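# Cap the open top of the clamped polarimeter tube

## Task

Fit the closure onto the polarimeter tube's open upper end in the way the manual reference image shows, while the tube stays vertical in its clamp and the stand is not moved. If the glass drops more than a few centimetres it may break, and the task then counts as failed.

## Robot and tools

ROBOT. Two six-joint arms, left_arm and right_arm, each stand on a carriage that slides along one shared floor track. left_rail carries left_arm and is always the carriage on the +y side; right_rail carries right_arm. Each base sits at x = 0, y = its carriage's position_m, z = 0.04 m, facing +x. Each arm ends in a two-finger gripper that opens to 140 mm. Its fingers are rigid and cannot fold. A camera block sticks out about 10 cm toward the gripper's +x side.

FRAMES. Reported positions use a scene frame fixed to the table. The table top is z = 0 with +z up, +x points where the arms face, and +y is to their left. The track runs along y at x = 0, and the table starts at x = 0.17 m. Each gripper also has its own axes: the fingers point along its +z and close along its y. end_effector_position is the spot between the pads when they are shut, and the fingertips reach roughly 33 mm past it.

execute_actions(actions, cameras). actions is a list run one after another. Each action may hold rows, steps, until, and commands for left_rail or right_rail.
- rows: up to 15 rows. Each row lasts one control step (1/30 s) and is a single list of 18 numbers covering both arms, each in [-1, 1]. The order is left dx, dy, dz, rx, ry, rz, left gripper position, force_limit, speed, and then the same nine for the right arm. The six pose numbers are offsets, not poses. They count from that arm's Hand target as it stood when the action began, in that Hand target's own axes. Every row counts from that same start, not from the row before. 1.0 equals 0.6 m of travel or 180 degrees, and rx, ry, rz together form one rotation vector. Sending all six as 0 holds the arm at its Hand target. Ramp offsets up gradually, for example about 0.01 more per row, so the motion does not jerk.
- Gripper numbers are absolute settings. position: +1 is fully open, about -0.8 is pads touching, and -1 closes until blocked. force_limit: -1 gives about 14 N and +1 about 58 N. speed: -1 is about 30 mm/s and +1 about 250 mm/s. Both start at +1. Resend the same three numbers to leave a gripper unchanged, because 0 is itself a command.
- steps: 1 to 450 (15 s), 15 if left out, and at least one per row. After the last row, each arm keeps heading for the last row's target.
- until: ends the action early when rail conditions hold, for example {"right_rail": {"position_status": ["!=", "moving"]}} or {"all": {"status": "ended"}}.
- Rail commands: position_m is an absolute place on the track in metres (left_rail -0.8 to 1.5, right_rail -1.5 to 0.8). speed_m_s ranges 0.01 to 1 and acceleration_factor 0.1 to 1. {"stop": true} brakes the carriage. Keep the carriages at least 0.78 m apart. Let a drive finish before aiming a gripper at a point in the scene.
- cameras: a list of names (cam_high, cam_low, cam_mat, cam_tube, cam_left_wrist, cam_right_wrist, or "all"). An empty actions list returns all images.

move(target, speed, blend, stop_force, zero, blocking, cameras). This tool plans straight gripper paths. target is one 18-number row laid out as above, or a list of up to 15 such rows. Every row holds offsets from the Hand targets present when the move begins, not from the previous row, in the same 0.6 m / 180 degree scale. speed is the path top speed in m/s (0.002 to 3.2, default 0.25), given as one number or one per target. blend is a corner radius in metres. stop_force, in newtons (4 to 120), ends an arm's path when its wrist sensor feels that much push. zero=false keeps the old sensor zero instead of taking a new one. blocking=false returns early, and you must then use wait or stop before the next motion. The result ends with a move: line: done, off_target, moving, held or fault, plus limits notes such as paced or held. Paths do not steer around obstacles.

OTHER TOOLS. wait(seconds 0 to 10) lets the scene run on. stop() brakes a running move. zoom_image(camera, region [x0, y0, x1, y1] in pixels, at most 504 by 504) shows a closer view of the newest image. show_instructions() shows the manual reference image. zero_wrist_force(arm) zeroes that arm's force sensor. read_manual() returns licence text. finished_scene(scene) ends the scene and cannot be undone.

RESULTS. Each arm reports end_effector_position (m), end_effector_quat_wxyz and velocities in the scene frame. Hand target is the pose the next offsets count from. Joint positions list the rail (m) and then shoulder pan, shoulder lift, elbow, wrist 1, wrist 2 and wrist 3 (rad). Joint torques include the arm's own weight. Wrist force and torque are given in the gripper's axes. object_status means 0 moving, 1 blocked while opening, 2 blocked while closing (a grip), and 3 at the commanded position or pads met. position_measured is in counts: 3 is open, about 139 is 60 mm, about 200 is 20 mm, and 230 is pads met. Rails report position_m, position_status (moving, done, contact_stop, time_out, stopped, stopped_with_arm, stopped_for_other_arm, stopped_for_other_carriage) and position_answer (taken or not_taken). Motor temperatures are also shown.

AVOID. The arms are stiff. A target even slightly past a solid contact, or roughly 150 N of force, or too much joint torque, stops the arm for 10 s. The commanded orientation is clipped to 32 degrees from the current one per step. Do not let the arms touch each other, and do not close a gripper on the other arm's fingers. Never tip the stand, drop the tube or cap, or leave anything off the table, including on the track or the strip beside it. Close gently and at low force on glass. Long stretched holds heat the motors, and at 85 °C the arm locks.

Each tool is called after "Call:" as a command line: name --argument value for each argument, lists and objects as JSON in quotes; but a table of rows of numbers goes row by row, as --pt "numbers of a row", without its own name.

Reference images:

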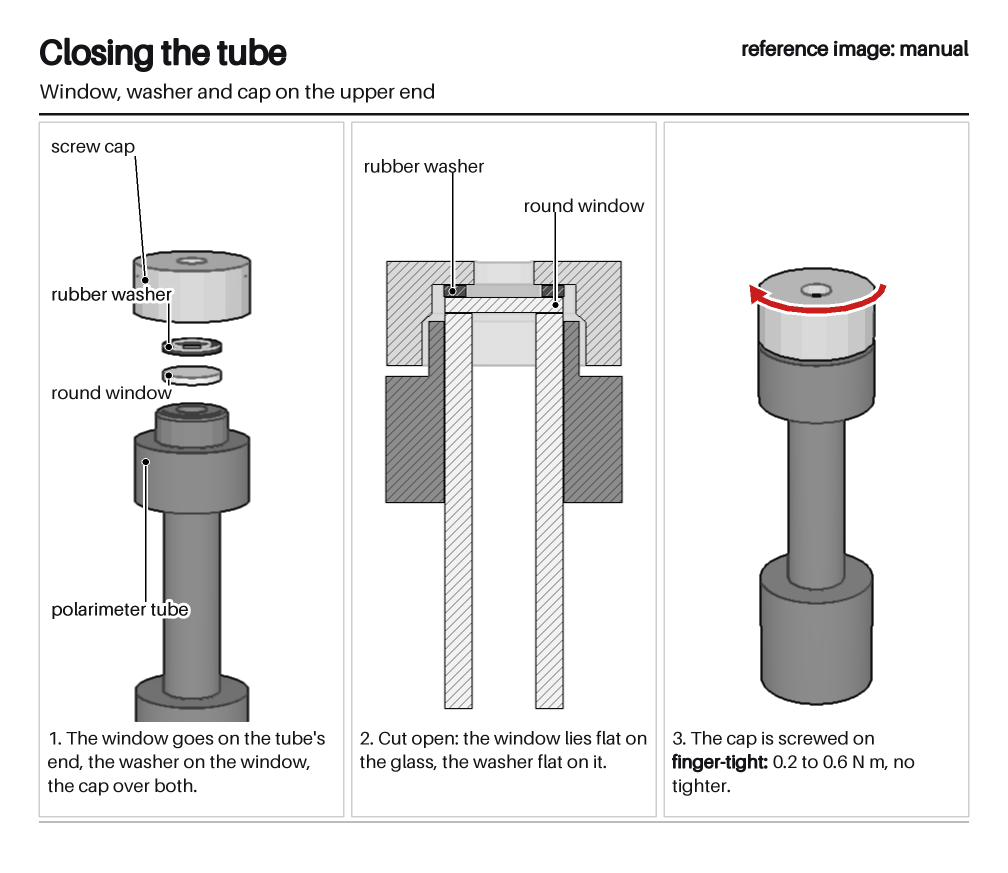

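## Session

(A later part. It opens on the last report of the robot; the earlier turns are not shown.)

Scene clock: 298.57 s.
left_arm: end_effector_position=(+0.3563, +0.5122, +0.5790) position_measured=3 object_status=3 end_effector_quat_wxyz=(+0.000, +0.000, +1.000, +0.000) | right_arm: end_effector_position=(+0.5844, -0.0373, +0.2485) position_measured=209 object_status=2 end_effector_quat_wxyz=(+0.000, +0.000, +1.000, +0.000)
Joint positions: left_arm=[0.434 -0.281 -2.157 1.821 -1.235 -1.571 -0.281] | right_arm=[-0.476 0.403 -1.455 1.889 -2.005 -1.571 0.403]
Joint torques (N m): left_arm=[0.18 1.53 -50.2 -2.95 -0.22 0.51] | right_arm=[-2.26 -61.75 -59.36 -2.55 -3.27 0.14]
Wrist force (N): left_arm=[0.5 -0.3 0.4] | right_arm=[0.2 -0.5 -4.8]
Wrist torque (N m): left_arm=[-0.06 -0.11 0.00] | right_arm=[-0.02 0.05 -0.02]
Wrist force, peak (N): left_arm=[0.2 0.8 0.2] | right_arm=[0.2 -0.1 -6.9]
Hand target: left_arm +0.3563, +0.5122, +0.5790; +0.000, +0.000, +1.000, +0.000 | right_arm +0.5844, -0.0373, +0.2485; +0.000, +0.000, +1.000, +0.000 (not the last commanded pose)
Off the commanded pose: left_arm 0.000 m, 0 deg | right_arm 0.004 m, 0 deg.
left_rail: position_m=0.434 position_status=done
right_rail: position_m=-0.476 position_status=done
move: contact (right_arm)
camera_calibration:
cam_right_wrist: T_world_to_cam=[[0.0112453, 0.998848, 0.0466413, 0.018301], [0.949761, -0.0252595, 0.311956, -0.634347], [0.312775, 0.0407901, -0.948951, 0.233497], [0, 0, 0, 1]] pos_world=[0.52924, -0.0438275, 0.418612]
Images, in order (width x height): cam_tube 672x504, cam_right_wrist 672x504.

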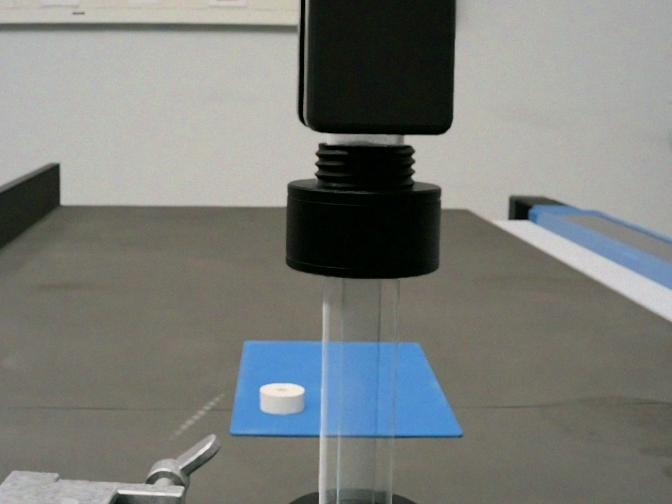

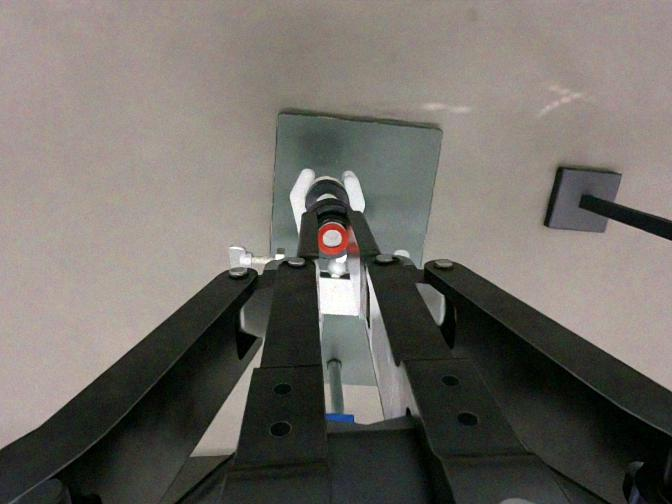

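Call:
execute_actions --actions '[{"rows":[[0,0,0,0,0,0,1,1,1,0,0,0,0,0,0,-0.54,-1,-1]],"steps":25}]'

Call:
move --target '[0,0,0,0,0,0,1,1,1,0,0,-0.05,0,0,0,-0.54,-1,-1]' --speed 0.06 --cameras '["cam_right_wrist","cam_tube"]'

Call:
zoom_image --camera "cam_right_wrist" --region '[300, 190, 370, 260]'

Call:
zoom_image --camera "cam_tube" --region '[290, 100, 470, 200]'

Scene clock: 303.03 s.
left_arm: end_effector_position=(+0.3563, +0.5122, +0.5790) position_measured=3 object_status=3 end_effector_quat_wxyz=(+0.000, +0.000, +1.000, +0.000) | right_arm: end_effector_position=(+0.5844, -0.0373, +0.2485) position_measured=197 object_status=3 end_effector_quat_wxyz=(+0.000, +0.000, +1.000, +0.000)
Joint positions: left_arm=[0.434 -0.281 -2.157 1.821 -1.235 -1.571 -0.281] | right_arm=[-0.476 0.403 -1.455 1.889 -2.005 -1.571 0.403]
Joint torques (N m): left_arm=[1.39 1.35 -50.69 -2.91 -0.29 0.64] | right_arm=[-1.05 -61.92 -59.67 -4.88 -3.74 0.48]
Wrist force (N): left_arm=[0.3 0.4 0.4] | right_arm=[-0.4 -0.1 -0.5]
Wrist torque (N m): left_arm=[0.10 -0.06 -0.01] | right_arm=[0.03 0.05 -0.02]
Wrist force, peak (N): left_arm=[-0.2 -0.7 0.6] | right_arm=[0.4 -0.2 -5.4]
Hand target: left_arm +0.3563, +0.5122, +0.5790; +0.000, +0.000, +1.000, +0.000 | right_arm +0.5844, -0.0373, +0.2485; +0.000, +0.000, +1.000, +0.000
Off the commanded pose: left_arm 0.000 m, 0 deg | right_arm 0.000 m, 0 deg.
left_rail: position_m=0.434 position_status=done
right_rail: position_m=-0.476 position_status=done

Scene clock: 304.03 s.
left_arm: end_effector_position=(+0.3563, +0.5122, +0.5790) position_measured=3 object_status=3 end_effector_quat_wxyz=(+0.000, +0.000, +1.000, +0.000) | right_arm: end_effector_position=(+0.5844, -0.0373, +0.2783) position_measured=197 object_status=3 end_effector_quat_wxyz=(+0.000, +0.000, +1.000, +0.000)
Joint positions: left_arm=[0.434 -0.281 -2.157 1.821 -1.235 -1.571 -0.281] | right_arm=[-0.476 0.403 -1.475 1.855 -1.95 -1.571 0.403]
Joint torques (N m): left_arm=[0.57 0.72 -50.22 -3.21 -0.22 0.48] | right_arm=[0.3 -64.65 -62.89 -2.91 -3.01 1.14]
Wrist force (N): left_arm=[0.1 0.1 0.0] | right_arm=[0.1 -0.2 -0.5]
Wrist torque (N m): left_arm=[0.04 -0.03 0.01] | right_arm=[0.00 -0.08 -0.01]
Wrist force, peak (N): left_arm=[-0.6 -0.6 0.4] | right_arm=[-0.2 -0.3 -1.1]
Hand target: left_arm +0.3563, +0.5122, +0.5790; +0.000, +0.000, +1.000, +0.000 | right_arm +0.5844, -0.0373, +0.2785; +0.000, +0.000, +1.000, +0.000
Off the commanded pose: left_arm 0.000 m, 0 deg | right_arm 0.000 m, 0 deg.
left_rail: position_m=0.434 position_status=done
right_rail: position_m=-0.476 position_status=done
move: done
camera_calibration:
cam_right_wrist: T_world_to_cam=[[0.0112453, 0.998848, 0.0466413, 0.016911], [0.949761, -0.0252595, 0.311956, -0.643643], [0.312775, 0.0407901, -0.948951, 0.261776], [0, 0, 0, 1]] pos_world=[0.52924, -0.0438275, 0.448412]
Images, in order (width x height): cam_tube 672x504, cam_right_wrist 672x504.

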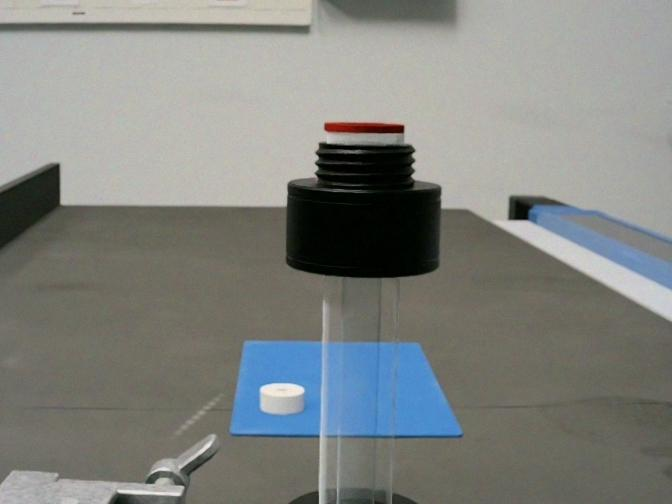

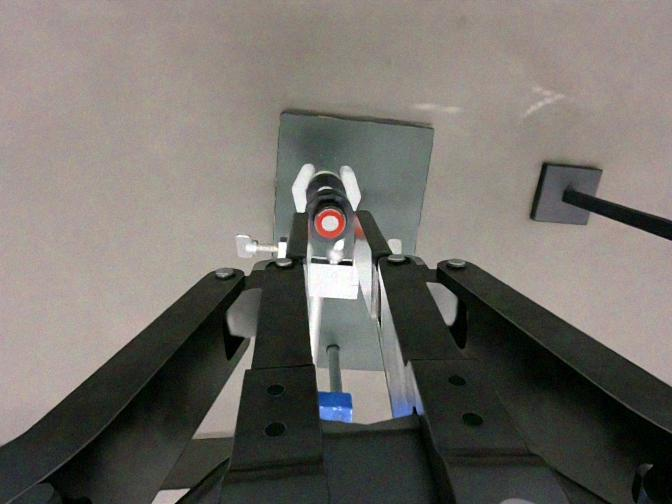

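Scaled by 7.200 from the camera's 672x504 image, which has a finer 960x720 frame.

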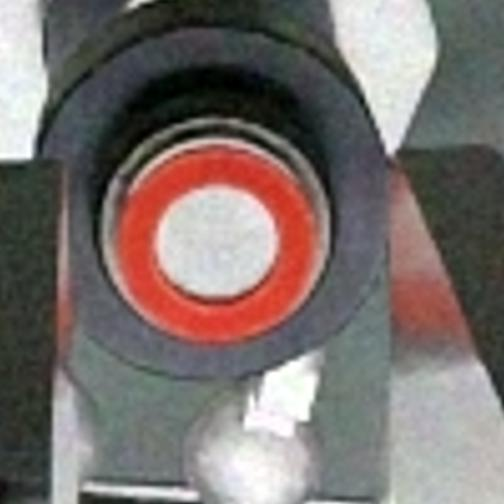

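Scaled by 2.800 from the camera's 672x504 image, which has a finer 960x720 frame.

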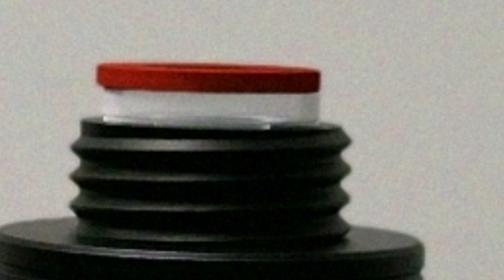

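Call:
move --pt "0 0 0 0 0 0 1 1 1 0 0 -0.035 0 0 0 -0.3256 -1 -1" --pt "0 0 0 0 0 0 1 1 1 0.0223 -0.8495 0.3558 0 0 0 -0.3256 -1 -1" --speed '[0.15,0.35]' --blend '[0.01,0]' --cameras '["cam_right_wrist","cam_mat","cam_tube"]'

Call:
zoom_image --camera "cam_right_wrist" --region '[230, 150, 430, 300]'

Scene clock: 346.80 s.
left_arm: end_effector_position=(+0.3563, +0.5122, +0.5790) position_measured=3 object_status=3 end_effector_quat_wxyz=(+0.000, +0.000, +1.000, +0.000) | right_arm: end_effector_position=(+0.5710, -0.5468, +0.0651) position_measured=170 object_status=3 end_effector_quat_wxyz=(+0.000, +0.000, +1.000, +0.000)
Joint positions: left_arm=[0.434 -0.281 -2.157 1.821 -1.235 -1.571 -0.281] | right_arm=[-0.476 -0.432 -1.493 2.334 -2.412 -1.571 -0.432]
Joint torques (N m): left_arm=[-0.7 3.62 -51.27 -2.88 -0.14 0.58] | right_arm=[-9.85 -26.36 -29.74 -7.16 4.06 -1.62]
Wrist force (N): left_arm=[0.0 0.5 0.5] | right_arm=[-0.5 0.0 -0.4]
Wrist torque (N m): left_arm=[0.12 -0.01 0.00] | right_arm=[0.02 0.07 0.33]
Wrist force, peak (N): left_arm=[-0.1 -0.3 0.7] | right_arm=[-0.3 2.3 -2.8]
Hand target: left_arm +0.3563, +0.5122, +0.5790; +0.000, +0.000, +1.000, +0.000 | right_arm +0.5711, -0.5470, +0.0650; +0.000, +0.000, +1.000, +0.000
Off the commanded pose: left_arm 0.000 m, 0 deg | right_arm 0.000 m, 0 deg.
left_rail: position_m=0.434 position_status=done
right_rail: position_m=-0.476 position_status=done
move: done
camera_calibration:
cam_right_wrist: T_world_to_cam=[[0.0113433, 0.998846, 0.0466729, 0.53586], [0.949789, -0.0253585, 0.311861, -0.577324], [0.312684, 0.0407919, -0.948981, 0.0844873], [0, 0, 0, 1]] pos_world=[0.51584, -0.553328, 0.235211]
Images, in order (width x height): cam_mat 672x504, cam_tube 672x504, cam_right_wrist 672x504.

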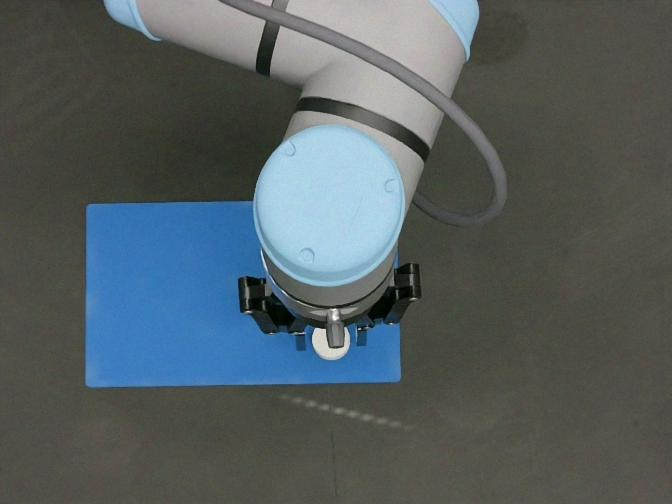

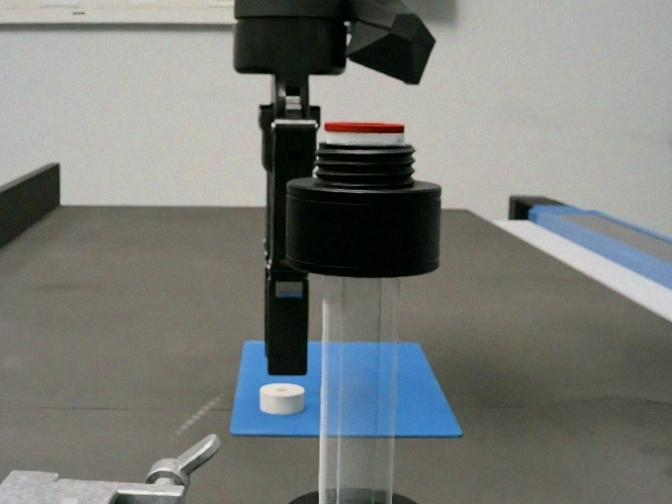

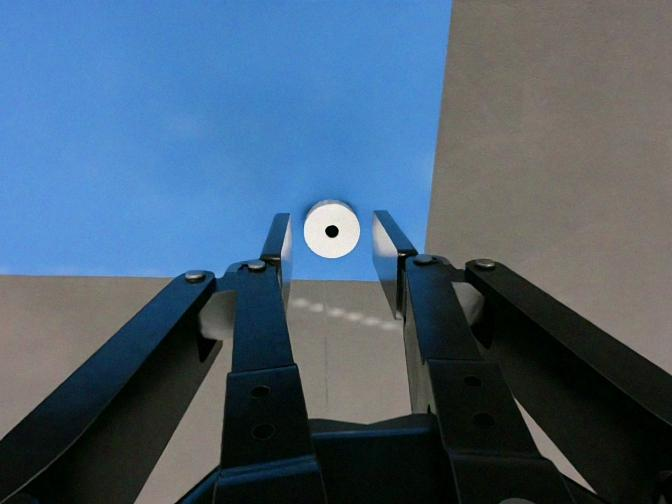

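Scaled by 2.520 from the camera's 672x504 image, which has a finer 960x720 frame.

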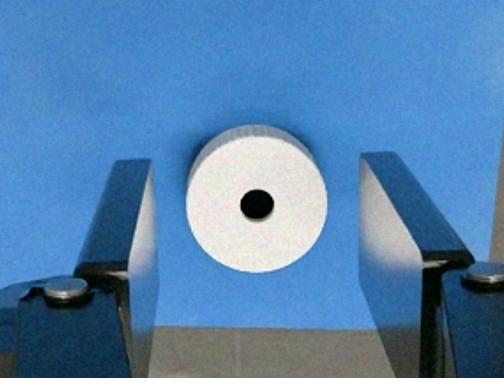

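Call:
move --target '[0,0,0,0,0,0,1,1,1,0,0,0.0417,0,0,0,-0.3256,-1,-1]' --speed 0.08

Call:
execute_actions --actions '[{"rows":[[0,0,0,0,0,0,1,1,1,0,0,0,0,0,0,-1,-1,-1]],"steps":45}]' --cameras '["cam_right_wrist"]'

Call:
zoom_image --camera "cam_right_wrist" --region '[270, 190, 390, 290]'

Scene clock: 361.13 s.
left_arm: end_effector_position=(+0.3563, +0.5122, +0.5790) position_measured=3 object_status=3 end_effector_quat_wxyz=(+0.000, +0.000, +1.000, +0.000) | right_arm: end_effector_position=(+0.5710, -0.5470, +0.0401) position_measured=170 object_status=3 end_effector_quat_wxyz=(+0.000, +0.000, +1.000, +0.000)
Joint positions: left_arm=[0.434 -0.281 -2.157 1.821 -1.235 -1.571 -0.281] | right_arm=[-0.476 -0.432 -1.45 2.351 -2.472 -1.571 -0.432]
Joint torques (N m): left_arm=[0.12 3.66 -51.67 -2.99 -0.26 0.47] | right_arm=[2.07 -23.33 -21.92 -6.46 3.74 0.32]
Wrist force (N): left_arm=[-0.3 -0.1 0.2] | right_arm=[-0.8 -0.5 -0.2]
Wrist torque (N m): left_arm=[-0.02 0.07 -0.01] | right_arm=[-0.09 0.14 0.31]
Wrist force, peak (N): left_arm=[-0.3 0.3 1.1] | right_arm=[-0.9 -0.1 -1.2]
Hand target: left_arm +0.3563, +0.5122, +0.5790; +0.000, +0.000, +1.000, +0.000 | right_arm +0.5711, -0.5470, +0.0400; +0.000, +0.000, +1.000, +0.000
Off the commanded pose: left_arm 0.000 m, 0 deg | right_arm 0.000 m, 0 deg.
left_rail: position_m=0.434 position_status=done
right_rail: position_m=-0.476 position_status=done
move: done

Scene clock: 362.83 s.
left_arm: end_effector_position=(+0.3563, +0.5122, +0.5790) position_measured=3 object_status=3 end_effector_quat_wxyz=(+0.000, +0.000, +1.000, +0.000) | right_arm: end_effector_position=(+0.5711, -0.5470, +0.0400) position_measured=186 object_status=2 end_effector_quat_wxyz=(+0.000, +0.000, +1.000, +0.000)
Joint positions: left_arm=[0.434 -0.281 -2.157 1.821 -1.235 -1.571 -0.281] | right_arm=[-0.476 -0.432 -1.449 2.351 -2.473 -1.571 -0.432]
Joint torques (N m): left_arm=[0.07 1.7 -50.92 -2.91 -0.21 0.65] | right_arm=[7.36 -24.11 -22.02 -6.26 3.09 1.18]
Wrist force (N): left_arm=[-0.1 0.3 0.6] | right_arm=[0.4 0.0 -4.1]
Wrist torque (N m): left_arm=[0.06 0.02 0.00] | right_arm=[0.02 0.10 0.33]
Wrist force, peak (N): left_arm=[-0.3 0.6 0.4] | right_arm=[0.3 -0.2 -4.6]
Hand target: left_arm +0.3563, +0.5122, +0.5790; +0.000, +0.000, +1.000, +0.000 | right_arm +0.5711, -0.5470, +0.0400; +0.000, +0.000, +1.000, +0.000
Off the commanded pose: left_arm 0.000 m, 0 deg | right_arm 0.000 m, 0 deg.
left_rail: position_m=0.434 position_status=done
right_rail: position_m=-0.476 position_status=done
camera_calibration:
cam_right_wrist: T_world_to_cam=[[0.0112453, 0.998848, 0.0466413, 0.537288], [0.949761, -0.0252595, 0.311956, -0.569547], [0.312775, 0.0407901, -0.948951, 0.0605914], [0, 0, 0, 1]] pos_world=[0.51594, -0.553528, 0.210112]
Images, in order (width x height): cam_right_wrist 672x504.

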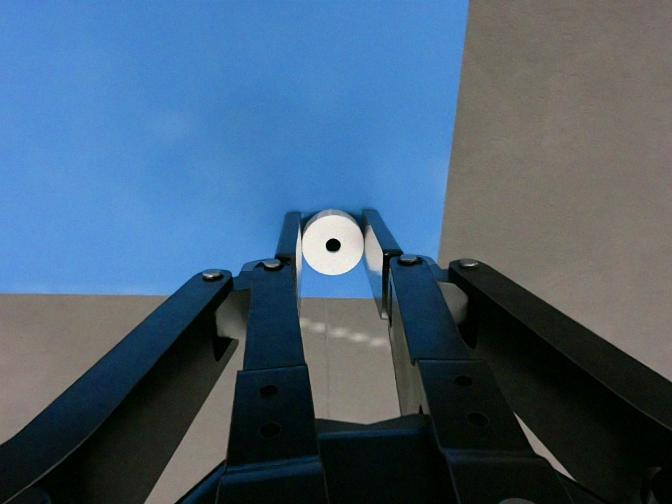

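Scaled by 4.200 from the camera's 672x504 image, which has a finer 960x720 frame.

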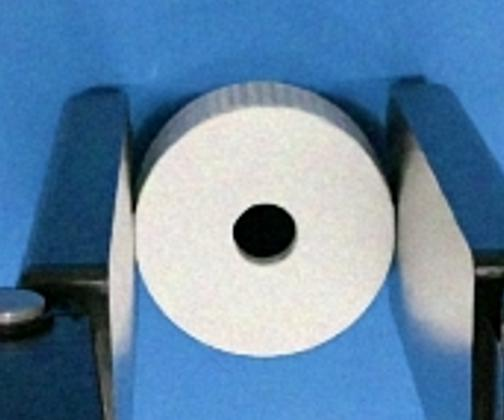

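Call:
execute_actions --actions '[{"rows":[[0,0,0,0,0,0,1,1,1,0,0,0,0,0,0,-0.3256,-1,-1]],"steps":20}]'

Call:
move --pt "0 0 0 0 0 0 1 1 1 0 0 0 0 0 -0.45 -0.3256 -1 -1" --pt "0 0 0 0 0 0 1 1 1 0 0 0 0 0 -0.9 -0.3256 -1 -1" --pt "0 0 0 0 0 0 1 1 1 0 0 0 0 0 0.65 -0.3256 -1 -1" --pt "0 0 0 0 0 0 1 1 1 0 0 0 0 0 0.5 -0.3256 -1 -1" --speed 0.9 --blend '[0.01,0.01,0.01,0]'

Call:
execute_actions --actions '[{"rows":[[0,0,0,0,0,0,1,1,1,0,0,0,0,0,0,-1,-1,-1]],"steps":45}]' --cameras '["cam_right_wrist"]'

Call:
zoom_image --camera "cam_right_wrist" --region '[270, 190, 390, 290]'

Scene clock: 370.27 s.
left_arm: end_effector_position=(+0.3563, +0.5122, +0.5790) position_measured=3 object_status=3 end_effector_quat_wxyz=(+0.000, +0.000, +1.000, +0.000) | right_arm: end_effector_position=(+0.5711, -0.5470, +0.0400) position_measured=170 object_status=3 end_effector_quat_wxyz=(+0.000, +0.000, +1.000, +0.000)
Joint positions: left_arm=[0.434 -0.281 -2.157 1.821 -1.235 -1.571 -0.281] | right_arm=[-0.476 -0.432 -1.449 2.351 -2.473 -1.571 -0.432]
Joint torques (N m): left_arm=[0.65 1.83 -51.4 -3.04 -0.26 0.27] | right_arm=[8.15 -32.36 -24.7 -5.99 1.36 1.31]
Wrist force (N): left_arm=[-0.1 -0.3 -0.3] | right_arm=[-0.7 -0.4 -0.3]
Wrist torque (N m): left_arm=[-0.08 0.02 0.01] | right_arm=[-0.07 0.12 0.32]
Wrist force, peak (N): left_arm=[0.2 0.2 0.7] | right_arm=[0.3 -0.1 -4.5]
Hand target: left_arm +0.3563, +0.5122, +0.5790; +0.000, +0.000, +1.000, +0.000 | right_arm +0.5711, -0.5470, +0.0400; +0.000, +0.000, +1.000, +0.000
Off the commanded pose: left_arm 0.000 m, 0 deg | right_arm 0.000 m, 0 deg.
left_rail: position_m=0.434 position_status=done
right_rail: position_m=-0.476 position_status=done

Scene clock: 374.00 s.
left_arm: end_effector_position=(+0.3563, +0.5122, +0.5790) position_measured=3 object_status=3 end_effector_quat_wxyz=(+0.000, +0.000, +1.000, +0.000) | right_arm: end_effector_position=(+0.5711, -0.5470, +0.0400) position_measured=170 object_status=3 end_effector_quat_wxyz=(+0.000, +0.707, +0.707, +0.000)
Joint positions: left_arm=[0.434 -0.281 -2.157 1.821 -1.235 -1.571 -0.281] | right_arm=[-0.476 -0.432 -1.449 2.351 -2.473 -1.571 -5.144]
Joint torques (N m): left_arm=[-1.25 2.91 -50.51 -3.05 -0.15 0.54] | right_arm=[-9.4 -51.66 -22.79 -2.32 3.97 -2.14]
Wrist force (N): left_arm=[0.1 0.0 0.0] | right_arm=[-0.2 -0.2 -0.6]
Wrist torque (N m): left_arm=[-0.01 -0.02 0.00] | right_arm=[-0.04 0.01 0.32]
Wrist force, peak (N): left_arm=[0.1 -0.4 0.7] | right_arm=[-0.6 -0.6 -1.0]
Hand target: left_arm +0.3563, +0.5122, +0.5790; +0.000, +0.000, +1.000, +0.000 | right_arm +0.5711, -0.5470, +0.0400; +0.000, +0.707, +0.707, +0.000
Off the commanded pose: left_arm 0.000 m, 0 deg | right_arm 0.000 m, 0 deg.
left_rail: position_m=0.434 position_status=done
right_rail: position_m=-0.476 position_status=done
move: done

Scene clock: 375.70 s.
left_arm: end_effector_position=(+0.3563, +0.5122, +0.5790) position_measured=3 object_status=3 end_effector_quat_wxyz=(+0.000, +0.000, +1.000, +0.000) | right_arm: end_effector_position=(+0.5711, -0.5470, +0.0400) position_measured=186 object_status=2 end_effector_quat_wxyz=(+0.000, +0.707, +0.707, +0.000)
Joint positions: left_arm=[0.434 -0.281 -2.157 1.821 -1.235 -1.571 -0.281] | right_arm=[-0.476 -0.432 -1.449 2.351 -2.473 -1.571 -5.144]
Joint torques (N m): left_arm=[-0.02 0.54 -51.45 -3.12 -0.13 0.83] | right_arm=[-10.9 -44.68 -22 -2.76 4.02 -1.96]
Wrist force (N): left_arm=[-0.4 -0.4 0.1] | right_arm=[0.0 -1.0 -3.8]
Wrist torque (N m): left_arm=[-0.09 0.08 0.00] | right_arm=[-0.05 0.02 0.33]
Wrist force, peak (N): left_arm=[-0.4 0.2 0.6] | right_arm=[-0.3 -0.8 -4.2]
Hand target: left_arm +0.3563, +0.5122, +0.5790; +0.000, +0.000, +1.000, +0.000 | right_arm +0.5711, -0.5470, +0.0400; +0.000, +0.707, +0.707, +0.000
Off the commanded pose: left_arm 0.000 m, 0 deg | right_arm 0.000 m, 0 deg.
left_rail: position_m=0.434 position_status=done
right_rail: position_m=-0.476 position_status=done
camera_calibration:
cam_right_wrist: T_world_to_cam=[[0.998838, -0.011285, 0.0468627, -0.579314], [-0.0253583, -0.949821, 0.311766, -0.518443], [0.0409929, -0.312592, -0.949003, 0.0224762], [0, 0, 0, 1]] pos_world=[0.564572, -0.49194, 0.210111]
Images, in order (width x height): cam_right_wrist 672x504.

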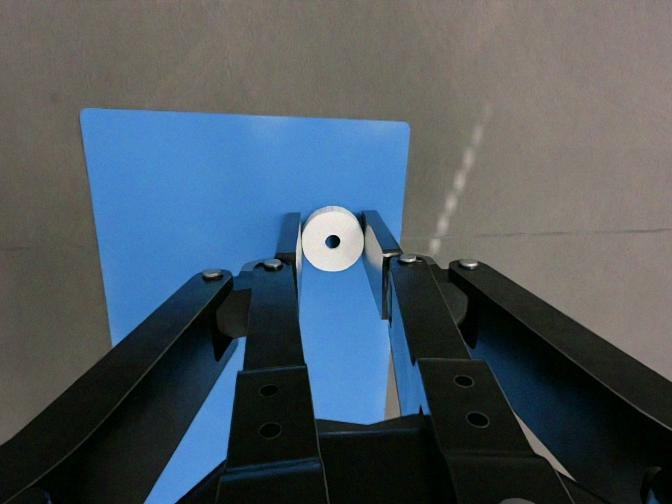

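Scaled by 4.200 from the camera's 672x504 image, which has a finer 960x720 frame.

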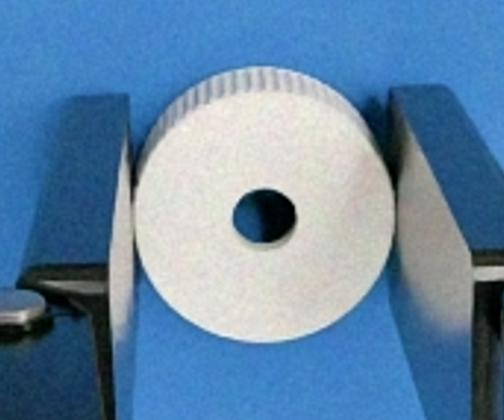

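Call:
move --pt "0 0 0 0 0 0 1 1 1 0 0 -0.08 0 0 0 -1 -1 -1" --pt "0 0 0 0 0 0 1 1 1 0.8493 0.0232 -0.45 0 0 0 -1 -1 -1" --pt "0 0 0 0 0 0 1 1 1 0.8493 0.0232 -0.38 0 0 0 -1 -1 -1" --speed '[0.1,0.3,0.12]' --blend '[0.03,0.01,0]' --cameras '["cam_right_wrist","cam_tube","cam_high"]'

Call:
zoom_image --camera "cam_right_wrist" --region '[270, 190, 390, 290]'

Call:
zoom_image --camera "cam_tube" --region '[270, 0, 470, 200]'

Scene clock: 392.83 s.
left_arm: end_effector_position=(+0.3563, +0.5122, +0.5790) position_measured=3 object_status=3 end_effector_quat_wxyz=(+0.000, +0.000, +1.000, +0.000) | right_arm: end_effector_position=(+0.5849, -0.0375, +0.2682) position_measured=186 object_status=2 end_effector_quat_wxyz=(+0.000, +0.707, +0.707, +0.000)
Joint positions: left_arm=[0.434 -0.281 -2.157 1.821 -1.235 -1.571 -0.281] | right_arm=[-0.476 0.402 -1.468 1.866 -1.969 -1.571 -4.31]
Joint torques (N m): left_arm=[0.62 2.37 -52.08 -2.83 -0.09 0.63] | right_arm=[8.6 -36.75 -37.37 -6.9 -3.97 2.71]
Wrist force (N): left_arm=[-0.1 0.2 0.2] | right_arm=[-0.2 0.0 -0.4]
Wrist torque (N m): left_arm=[0.05 0.01 0.00] | right_arm=[0.07 0.01 0.01]
Wrist force, peak (N): left_arm=[-0.6 0.2 0.6] | right_arm=[0.0 -0.6 -4.2]
Hand target: left_arm +0.3563, +0.5122, +0.5790; +0.000, +0.000, +1.000, +0.000 | right_arm +0.5849, -0.0374, +0.2680; +0.000, +0.707, +0.707, +0.000
Off the commanded pose: left_arm 0.000 m, 0 deg | right_arm 0.000 m, 0 deg.
left_rail: position_m=0.434 position_status=done
right_rail: position_m=-0.476 position_status=done
move: done; blend cut to 0.024 m at target 1
camera_calibration:
cam_right_wrist: T_world_to_cam=[[0.998842, -0.0113166, 0.046768, -0.598001], [-0.0253589, -0.94982, 0.311768, -0.10521], [0.040893, -0.312593, -0.949007, 0.397829], [0, 0, 0, 1]] pos_world=[0.578372, 0.0176603, 0.438311]
Images, in order (width x height): cam_high 672x504, cam_tube 672x504, cam_right_wrist 672x504.

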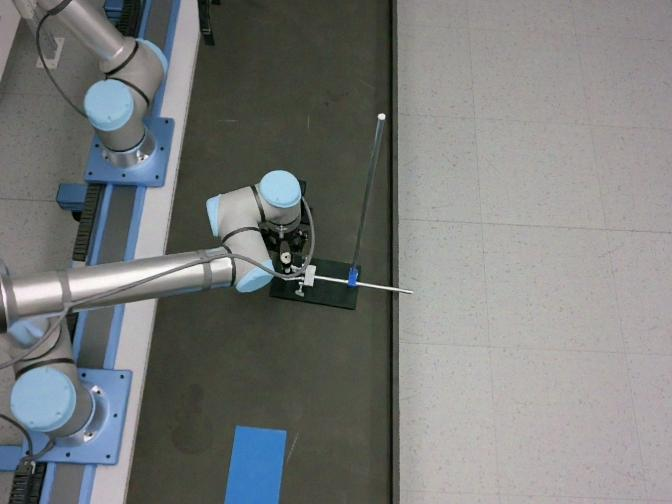

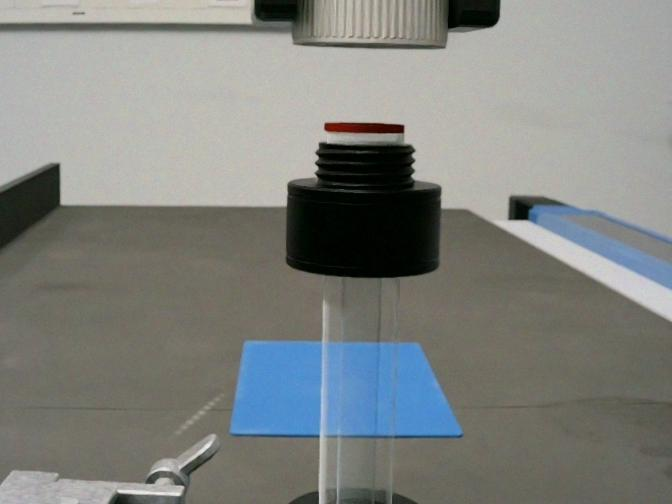

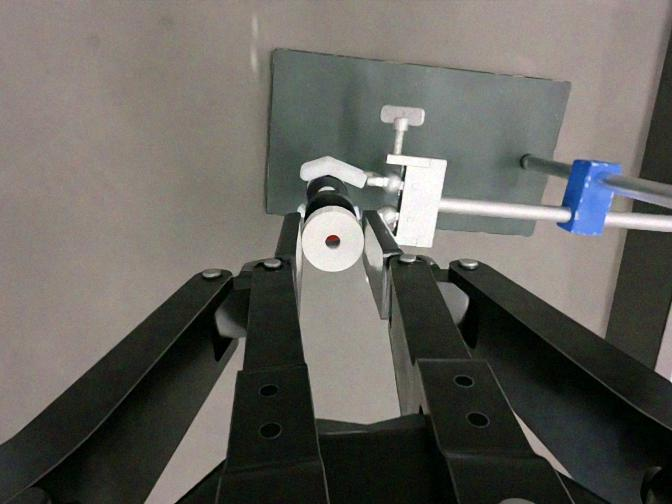

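Scaled by 4.200 from the camera's 672x504 image, which has a finer 960x720 frame.

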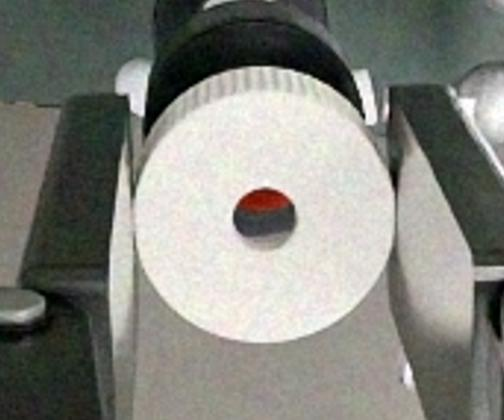

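Scaled by 2.520 from the camera's 672x504 image, which has a finer 960x720 frame.

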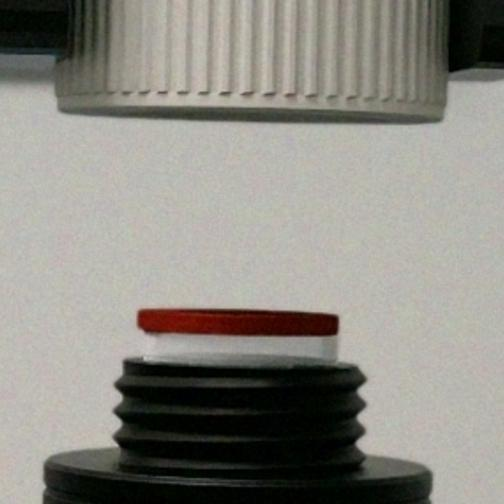

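Call:
move --target '[0,0,0,0,0,0,1,1,1,0,0.0003,0.0195,0,0,0,-1,-1,-1]' --speed 0.05 --cameras '["cam_right_wrist","cam_tube"]'

Call:
zoom_image --camera "cam_tube" --region '[280, 80, 450, 200]'

Call:
zoom_image --camera "cam_right_wrist" --region '[310, 220, 356, 266]'

Scene clock: 401.23 s.
left_arm: end_effector_position=(+0.3563, +0.5122, +0.5790) position_measured=3 object_status=3 end_effector_quat_wxyz=(+0.000, +0.000, +1.000, +0.000) | right_arm: end_effector_position=(+0.5851, -0.0374, +0.2565) position_measured=186 object_status=2 end_effector_quat_wxyz=(+0.000, +0.707, +0.707, +0.000)
Joint positions: left_arm=[0.434 -0.281 -2.157 1.821 -1.235 -1.571 -0.281] | right_arm=[-0.476 0.402 -1.46 1.879 -1.99 -1.571 -4.31]
Joint torques (N m): left_arm=[0.87 0.64 -52.3 -2.95 -0.24 0.56] | right_arm=[-7.94 -38.53 -36.86 -6.87 -3.9 -1.11]
Wrist force (N): left_arm=[0.4 0.0 0.4] | right_arm=[-0.2 0.1 -0.3]
Wrist torque (N m): left_arm=[0.00 -0.10 0.00] | right_arm=[0.08 0.01 0.00]
Wrist force, peak (N): left_arm=[0.2 0.5 0.8] | right_arm=[-0.8 0.0 -0.5]
Hand target: left_arm +0.3563, +0.5122, +0.5790; +0.000, +0.000, +1.000, +0.000 | right_arm +0.5851, -0.0374, +0.2563; +0.000, +0.707, +0.707, +0.000
Off the commanded pose: left_arm 0.000 m, 0 deg | right_arm 0.000 m, 0 deg.
left_rail: position_m=0.434 position_status=done
right_rail: position_m=-0.476 position_status=done
move: done
camera_calibration:
cam_right_wrist: T_world_to_cam=[[0.998842, -0.0113166, 0.046768, -0.597654], [-0.0253589, -0.94982, 0.311768, -0.101558], [0.040893, -0.312593, -0.949007, 0.386717], [0, 0, 0, 1]] pos_world=[0.578572, 0.0176603, 0.426611]
Images, in order (width x height): cam_tube 672x504, cam_right_wrist 672x504.

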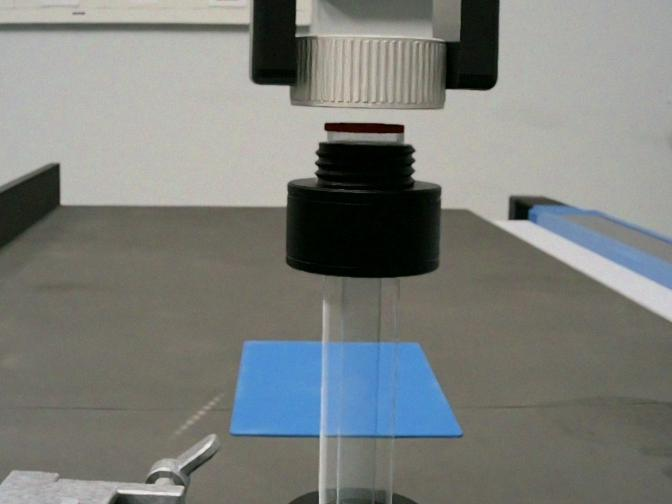

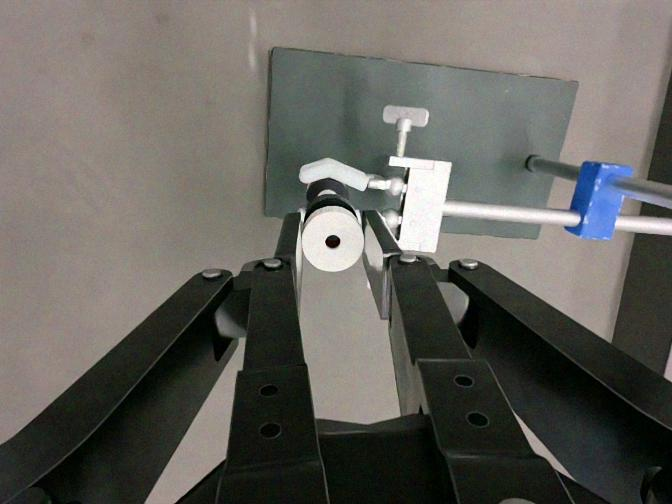

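Scaled by 2.965 from the camera's 672x504 image, which has a finer 960x720 frame.

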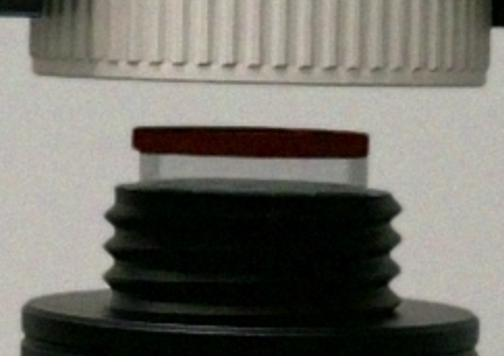

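Scaled by 10.957 from the camera's 672x504 image, which has a finer 960x720 frame.

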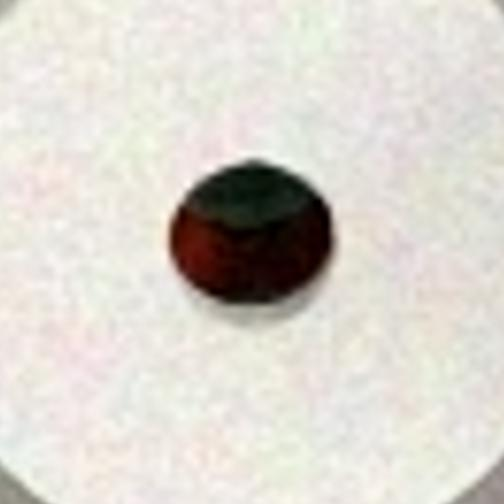

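Call:
zero_wrist_force --arm "right_arm"

Call:
move --target '[0,0,0,0,0,0,1,1,1,0,0,0.0185,0,0,0,-1,-1,-1]' --speed 0.006 --stop_force 5 --cameras '["cam_right_wrist","cam_tube"]'

Call:
zoom_image --camera "cam_tube" --region '[280, 80, 450, 200]'

Call:
zoom_image --camera "cam_right_wrist" --region '[310, 220, 356, 266]'

Wrist force sensor zeroed.

Scene clock: 410.97 s.
left_arm: end_effector_position=(+0.3563, +0.5122, +0.5790) position_measured=3 object_status=3 end_effector_quat_wxyz=(+0.000, +0.000, +1.000, +0.000) | right_arm: end_effector_position=(+0.5851, -0.0374, +0.2476) position_measured=186 object_status=2 end_effector_quat_wxyz=(+0.000, +0.707, +0.707, +0.000)
Joint positions: left_arm=[0.434 -0.281 -2.157 1.821 -1.235 -1.571 -0.281] | right_arm=[-0.476 0.402 -1.453 1.889 -2.006 -1.571 -4.31]
Joint torques (N m): left_arm=[0.51 2.96 -52.03 -2.97 0.1 0.82] | right_arm=[-6.84 -58.3 -58.58 -2.58 -2.97 -0.81]
Wrist force (N, zeroed by zero_wrist_force on right_arm): left_arm=[-0.1 0.2 0.1] | right_arm=[-0.1 -0.4 -5.1]
Wrist torque (N m, zeroed by zero_wrist_force on right_arm): left_arm=[0.05 0.03 0.00] | right_arm=[0.02 0.08 -0.01]
Wrist force, peak (N, zeroed by zero_wrist_force on right_arm): left_arm=[-0.6 0.3 0.4] | right_arm=[0.3 0.1 -8.5]
Hand target: left_arm +0.3563, +0.5122, +0.5790; +0.000, +0.000, +1.000, +0.000 | right_arm +0.5851, -0.0374, +0.2476; +0.000, +0.707, +0.707, +0.000 (not the last commanded pose)
Off the commanded pose: left_arm 0.000 m, 0 deg | right_arm 0.002 m, 0 deg.
left_rail: position_m=0.434 position_status=done
right_rail: position_m=-0.476 position_status=done
move: contact (right_arm)
camera_calibration:
cam_right_wrist: T_world_to_cam=[[0.998838, -0.011285, 0.0468627, -0.597276], [-0.0253583, -0.949821, 0.311766, -0.0987822], [0.0409929, -0.312592, -0.949003, 0.378212], [0, 0, 0, 1]] pos_world=[0.578572, 0.0176603, 0.417711]
Images, in order (width x height): cam_tube 672x504, cam_right_wrist 672x504.

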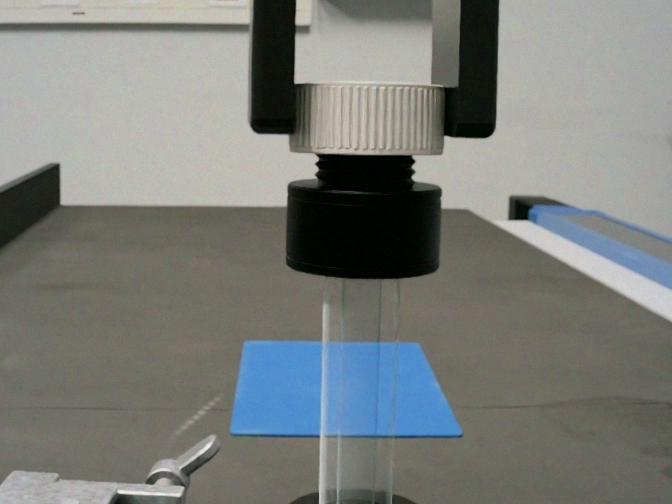

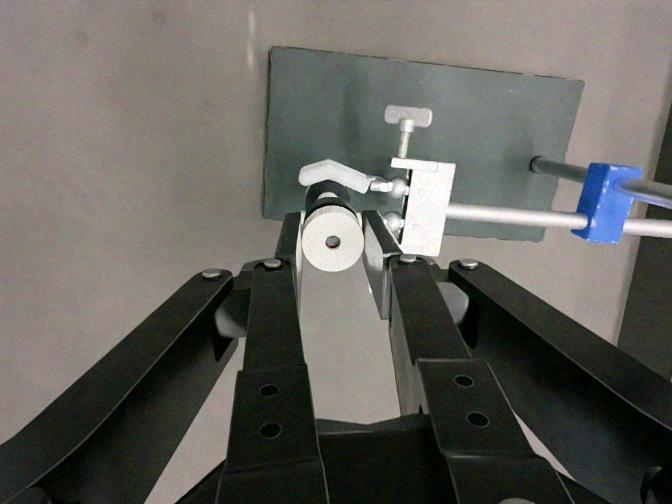

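Scaled by 2.965 from the camera's 672x504 image, which has a finer 960x720 frame.

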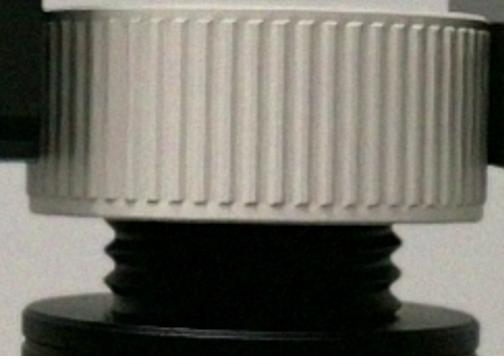

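Scaled by 10.957 from the camera's 672x504 image, which has a finer 960x720 frame.

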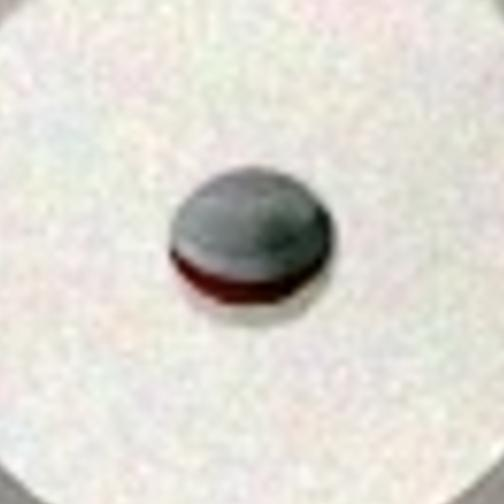

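Call:
move --target '[0,0,0,0,0,0,1,1,1,0,0,0.0004,0,0,0.5,-1,-1,-1]' --speed 0.5 --cameras '["cam_tube"]'

Call:
zoom_image --camera "cam_tube" --region '[280, 80, 450, 200]'

Scene clock: 418.50 s.
left_arm: end_effector_position=(+0.3563, +0.5122, +0.5790) position_measured=3 object_status=3 end_effector_quat_wxyz=(+0.000, +0.000, +1.000, +0.000) | right_arm: end_effector_position=(+0.5852, -0.0374, +0.2473) position_measured=186 object_status=2 end_effector_quat_wxyz=(+0.000, +1.000, +0.000, +0.000)
Joint positions: left_arm=[0.434 -0.281 -2.157 1.821 -1.235 -1.571 -0.281] | right_arm=[-0.476 0.402 -1.453 1.889 -2.007 -1.571 -2.74]
Joint torques (N m): left_arm=[-1.15 2.36 -51.83 -3.14 -0.46 0.82] | right_arm=[5.9 -33.51 -56.4 -1.26 -5.37 3.13]
Wrist force (N, zeroed by zero_wrist_force on right_arm): left_arm=[0.5 0.3 0.0] | right_arm=[0.4 -3.6 -6.4]
Wrist torque (N m, zeroed by zero_wrist_force on right_arm): left_arm=[0.08 -0.11 0.00] | right_arm=[0.12 -0.08 -0.02]
Wrist force, peak (N, zeroed by zero_wrist_force on right_arm): left_arm=[-0.6 -0.5 -0.1] | right_arm=[0.1 -3.6 -7.1]
Hand target: left_arm +0.3563, +0.5122, +0.5790; +0.000, +0.000, +1.000, +0.000 | right_arm +0.5852, -0.0374, +0.2473; +0.000, +1.000, +0.000, +0.000
Off the commanded pose: left_arm 0.000 m, 0 deg | right_arm 0.000 m, 0 deg.
left_rail: position_m=0.434 position_status=done
right_rail: position_m=-0.476 position_status=done
move: done
Images, in order (width x height): cam_tube 672x504.

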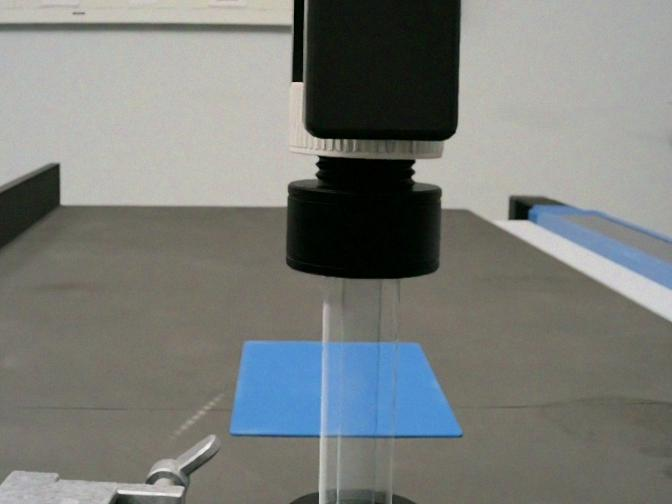

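Scaled by 2.965 from the camera's 672x504 image, which has a finer 960x720 frame.

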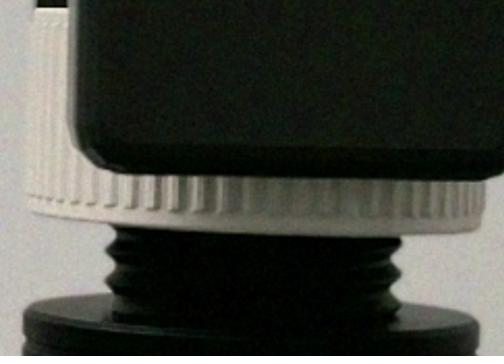

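Call:
move --target '[0,0,0,0,0,0,1,1,1,0,-0.0003,0.0004,0,0,0.5,-1,-1,-1]' --speed 0.5 --cameras '["cam_tube","cam_right_wrist"]'

Call:
zoom_image --camera "cam_tube" --region '[280, 80, 450, 200]'

Call:
zoom_image --camera "cam_right_wrist" --region '[270, 190, 390, 290]'

Scene clock: 432.20 s.
left_arm: end_effector_position=(+0.3563, +0.5122, +0.5790) position_measured=3 object_status=3 end_effector_quat_wxyz=(+0.000, +0.000, +1.000, +0.000) | right_arm: end_effector_position=(+0.5851, -0.0373, +0.2471) position_measured=186 object_status=2 end_effector_quat_wxyz=(+0.000, +0.707, -0.707, +0.000)
Joint positions: left_arm=[0.434 -0.281 -2.157 1.821 -1.235 -1.571 -0.281] | right_arm=[-0.476 0.402 -1.453 1.889 -2.007 -1.571 -1.169]
Joint torques (N m): left_arm=[0.86 1.89 -52.88 -3.06 -0.38 0.67] | right_arm=[10.3 -34.03 -58.73 -1.93 -4.09 2.8]
Wrist force (N, zeroed by zero_wrist_force on right_arm): left_arm=[-0.1 0.3 -0.1] | right_arm=[0.0 -0.5 -5.6]
Wrist torque (N m, zeroed by zero_wrist_force on right_arm): left_arm=[0.07 0.01 0.00] | right_arm=[0.08 -0.07 -0.03]
Wrist force, peak (N, zeroed by zero_wrist_force on right_arm): left_arm=[-0.5 0.4 0.6] | right_arm=[0.2 -3.9 -7.1]
Hand target: left_arm +0.3563, +0.5122, +0.5790; +0.000, +0.000, +1.000, +0.000 | right_arm +0.5852, -0.0372, +0.2471; +0.000, +0.707, -0.707, +0.000
Off the commanded pose: left_arm 0.000 m, 0 deg | right_arm 0.000 m, 0 deg.
left_rail: position_m=0.434 position_status=done
right_rail: position_m=-0.476 position_status=done
move: done
camera_calibration:
cam_right_wrist: T_world_to_cam=[[-0.99886, 0.0109962, 0.0464519, 0.572587], [0.0249601, 0.949793, 0.311882, -0.0571645], [-0.0406901, 0.312686, -0.948985, 0.44888], [0, 0, 0, 1]] pos_world=[0.591626, -0.0923605, 0.417211]
Images, in order (width x height): cam_tube 672x504, cam_right_wrist 672x504.

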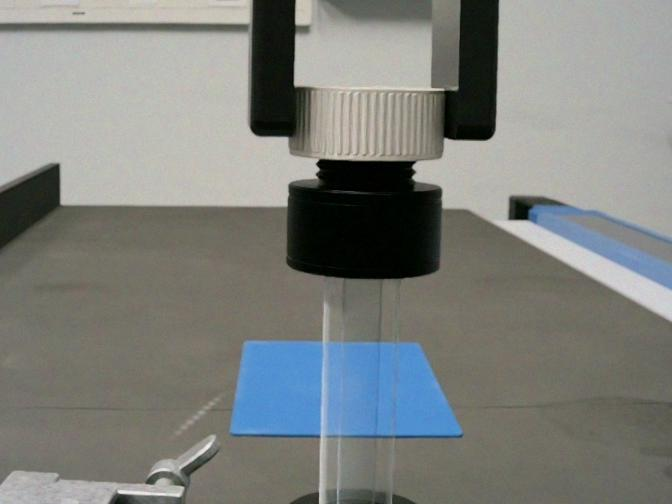

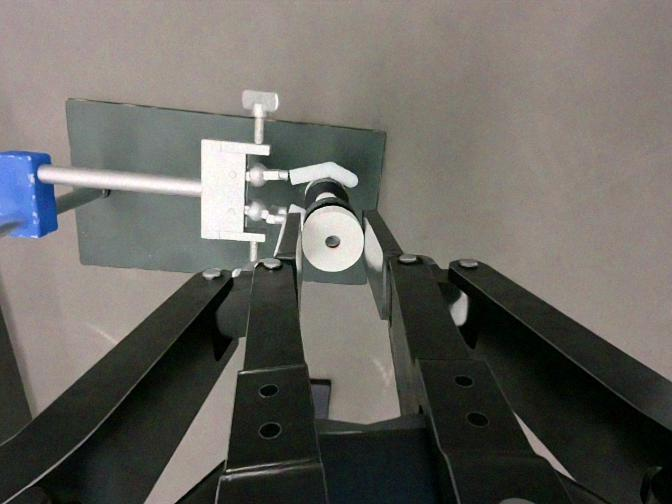

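Scaled by 2.965 from the camera's 672x504 image, which has a finer 960x720 frame.

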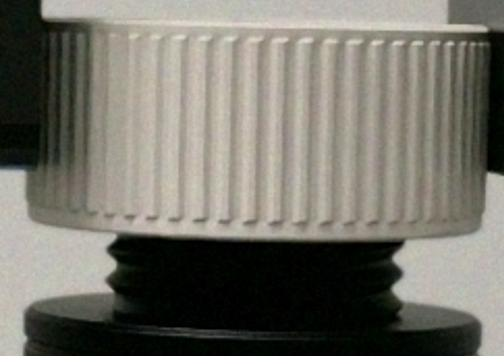

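Scaled by 4.200 from the camera's 672x504 image, which has a finer 960x720 frame.

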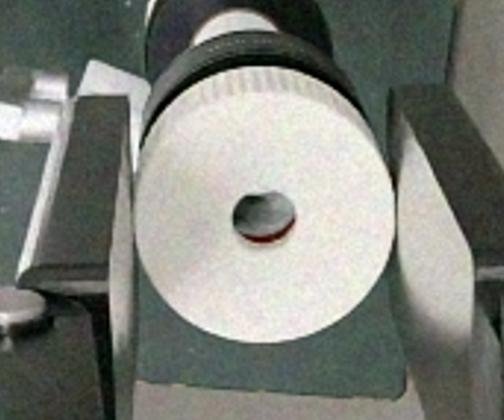

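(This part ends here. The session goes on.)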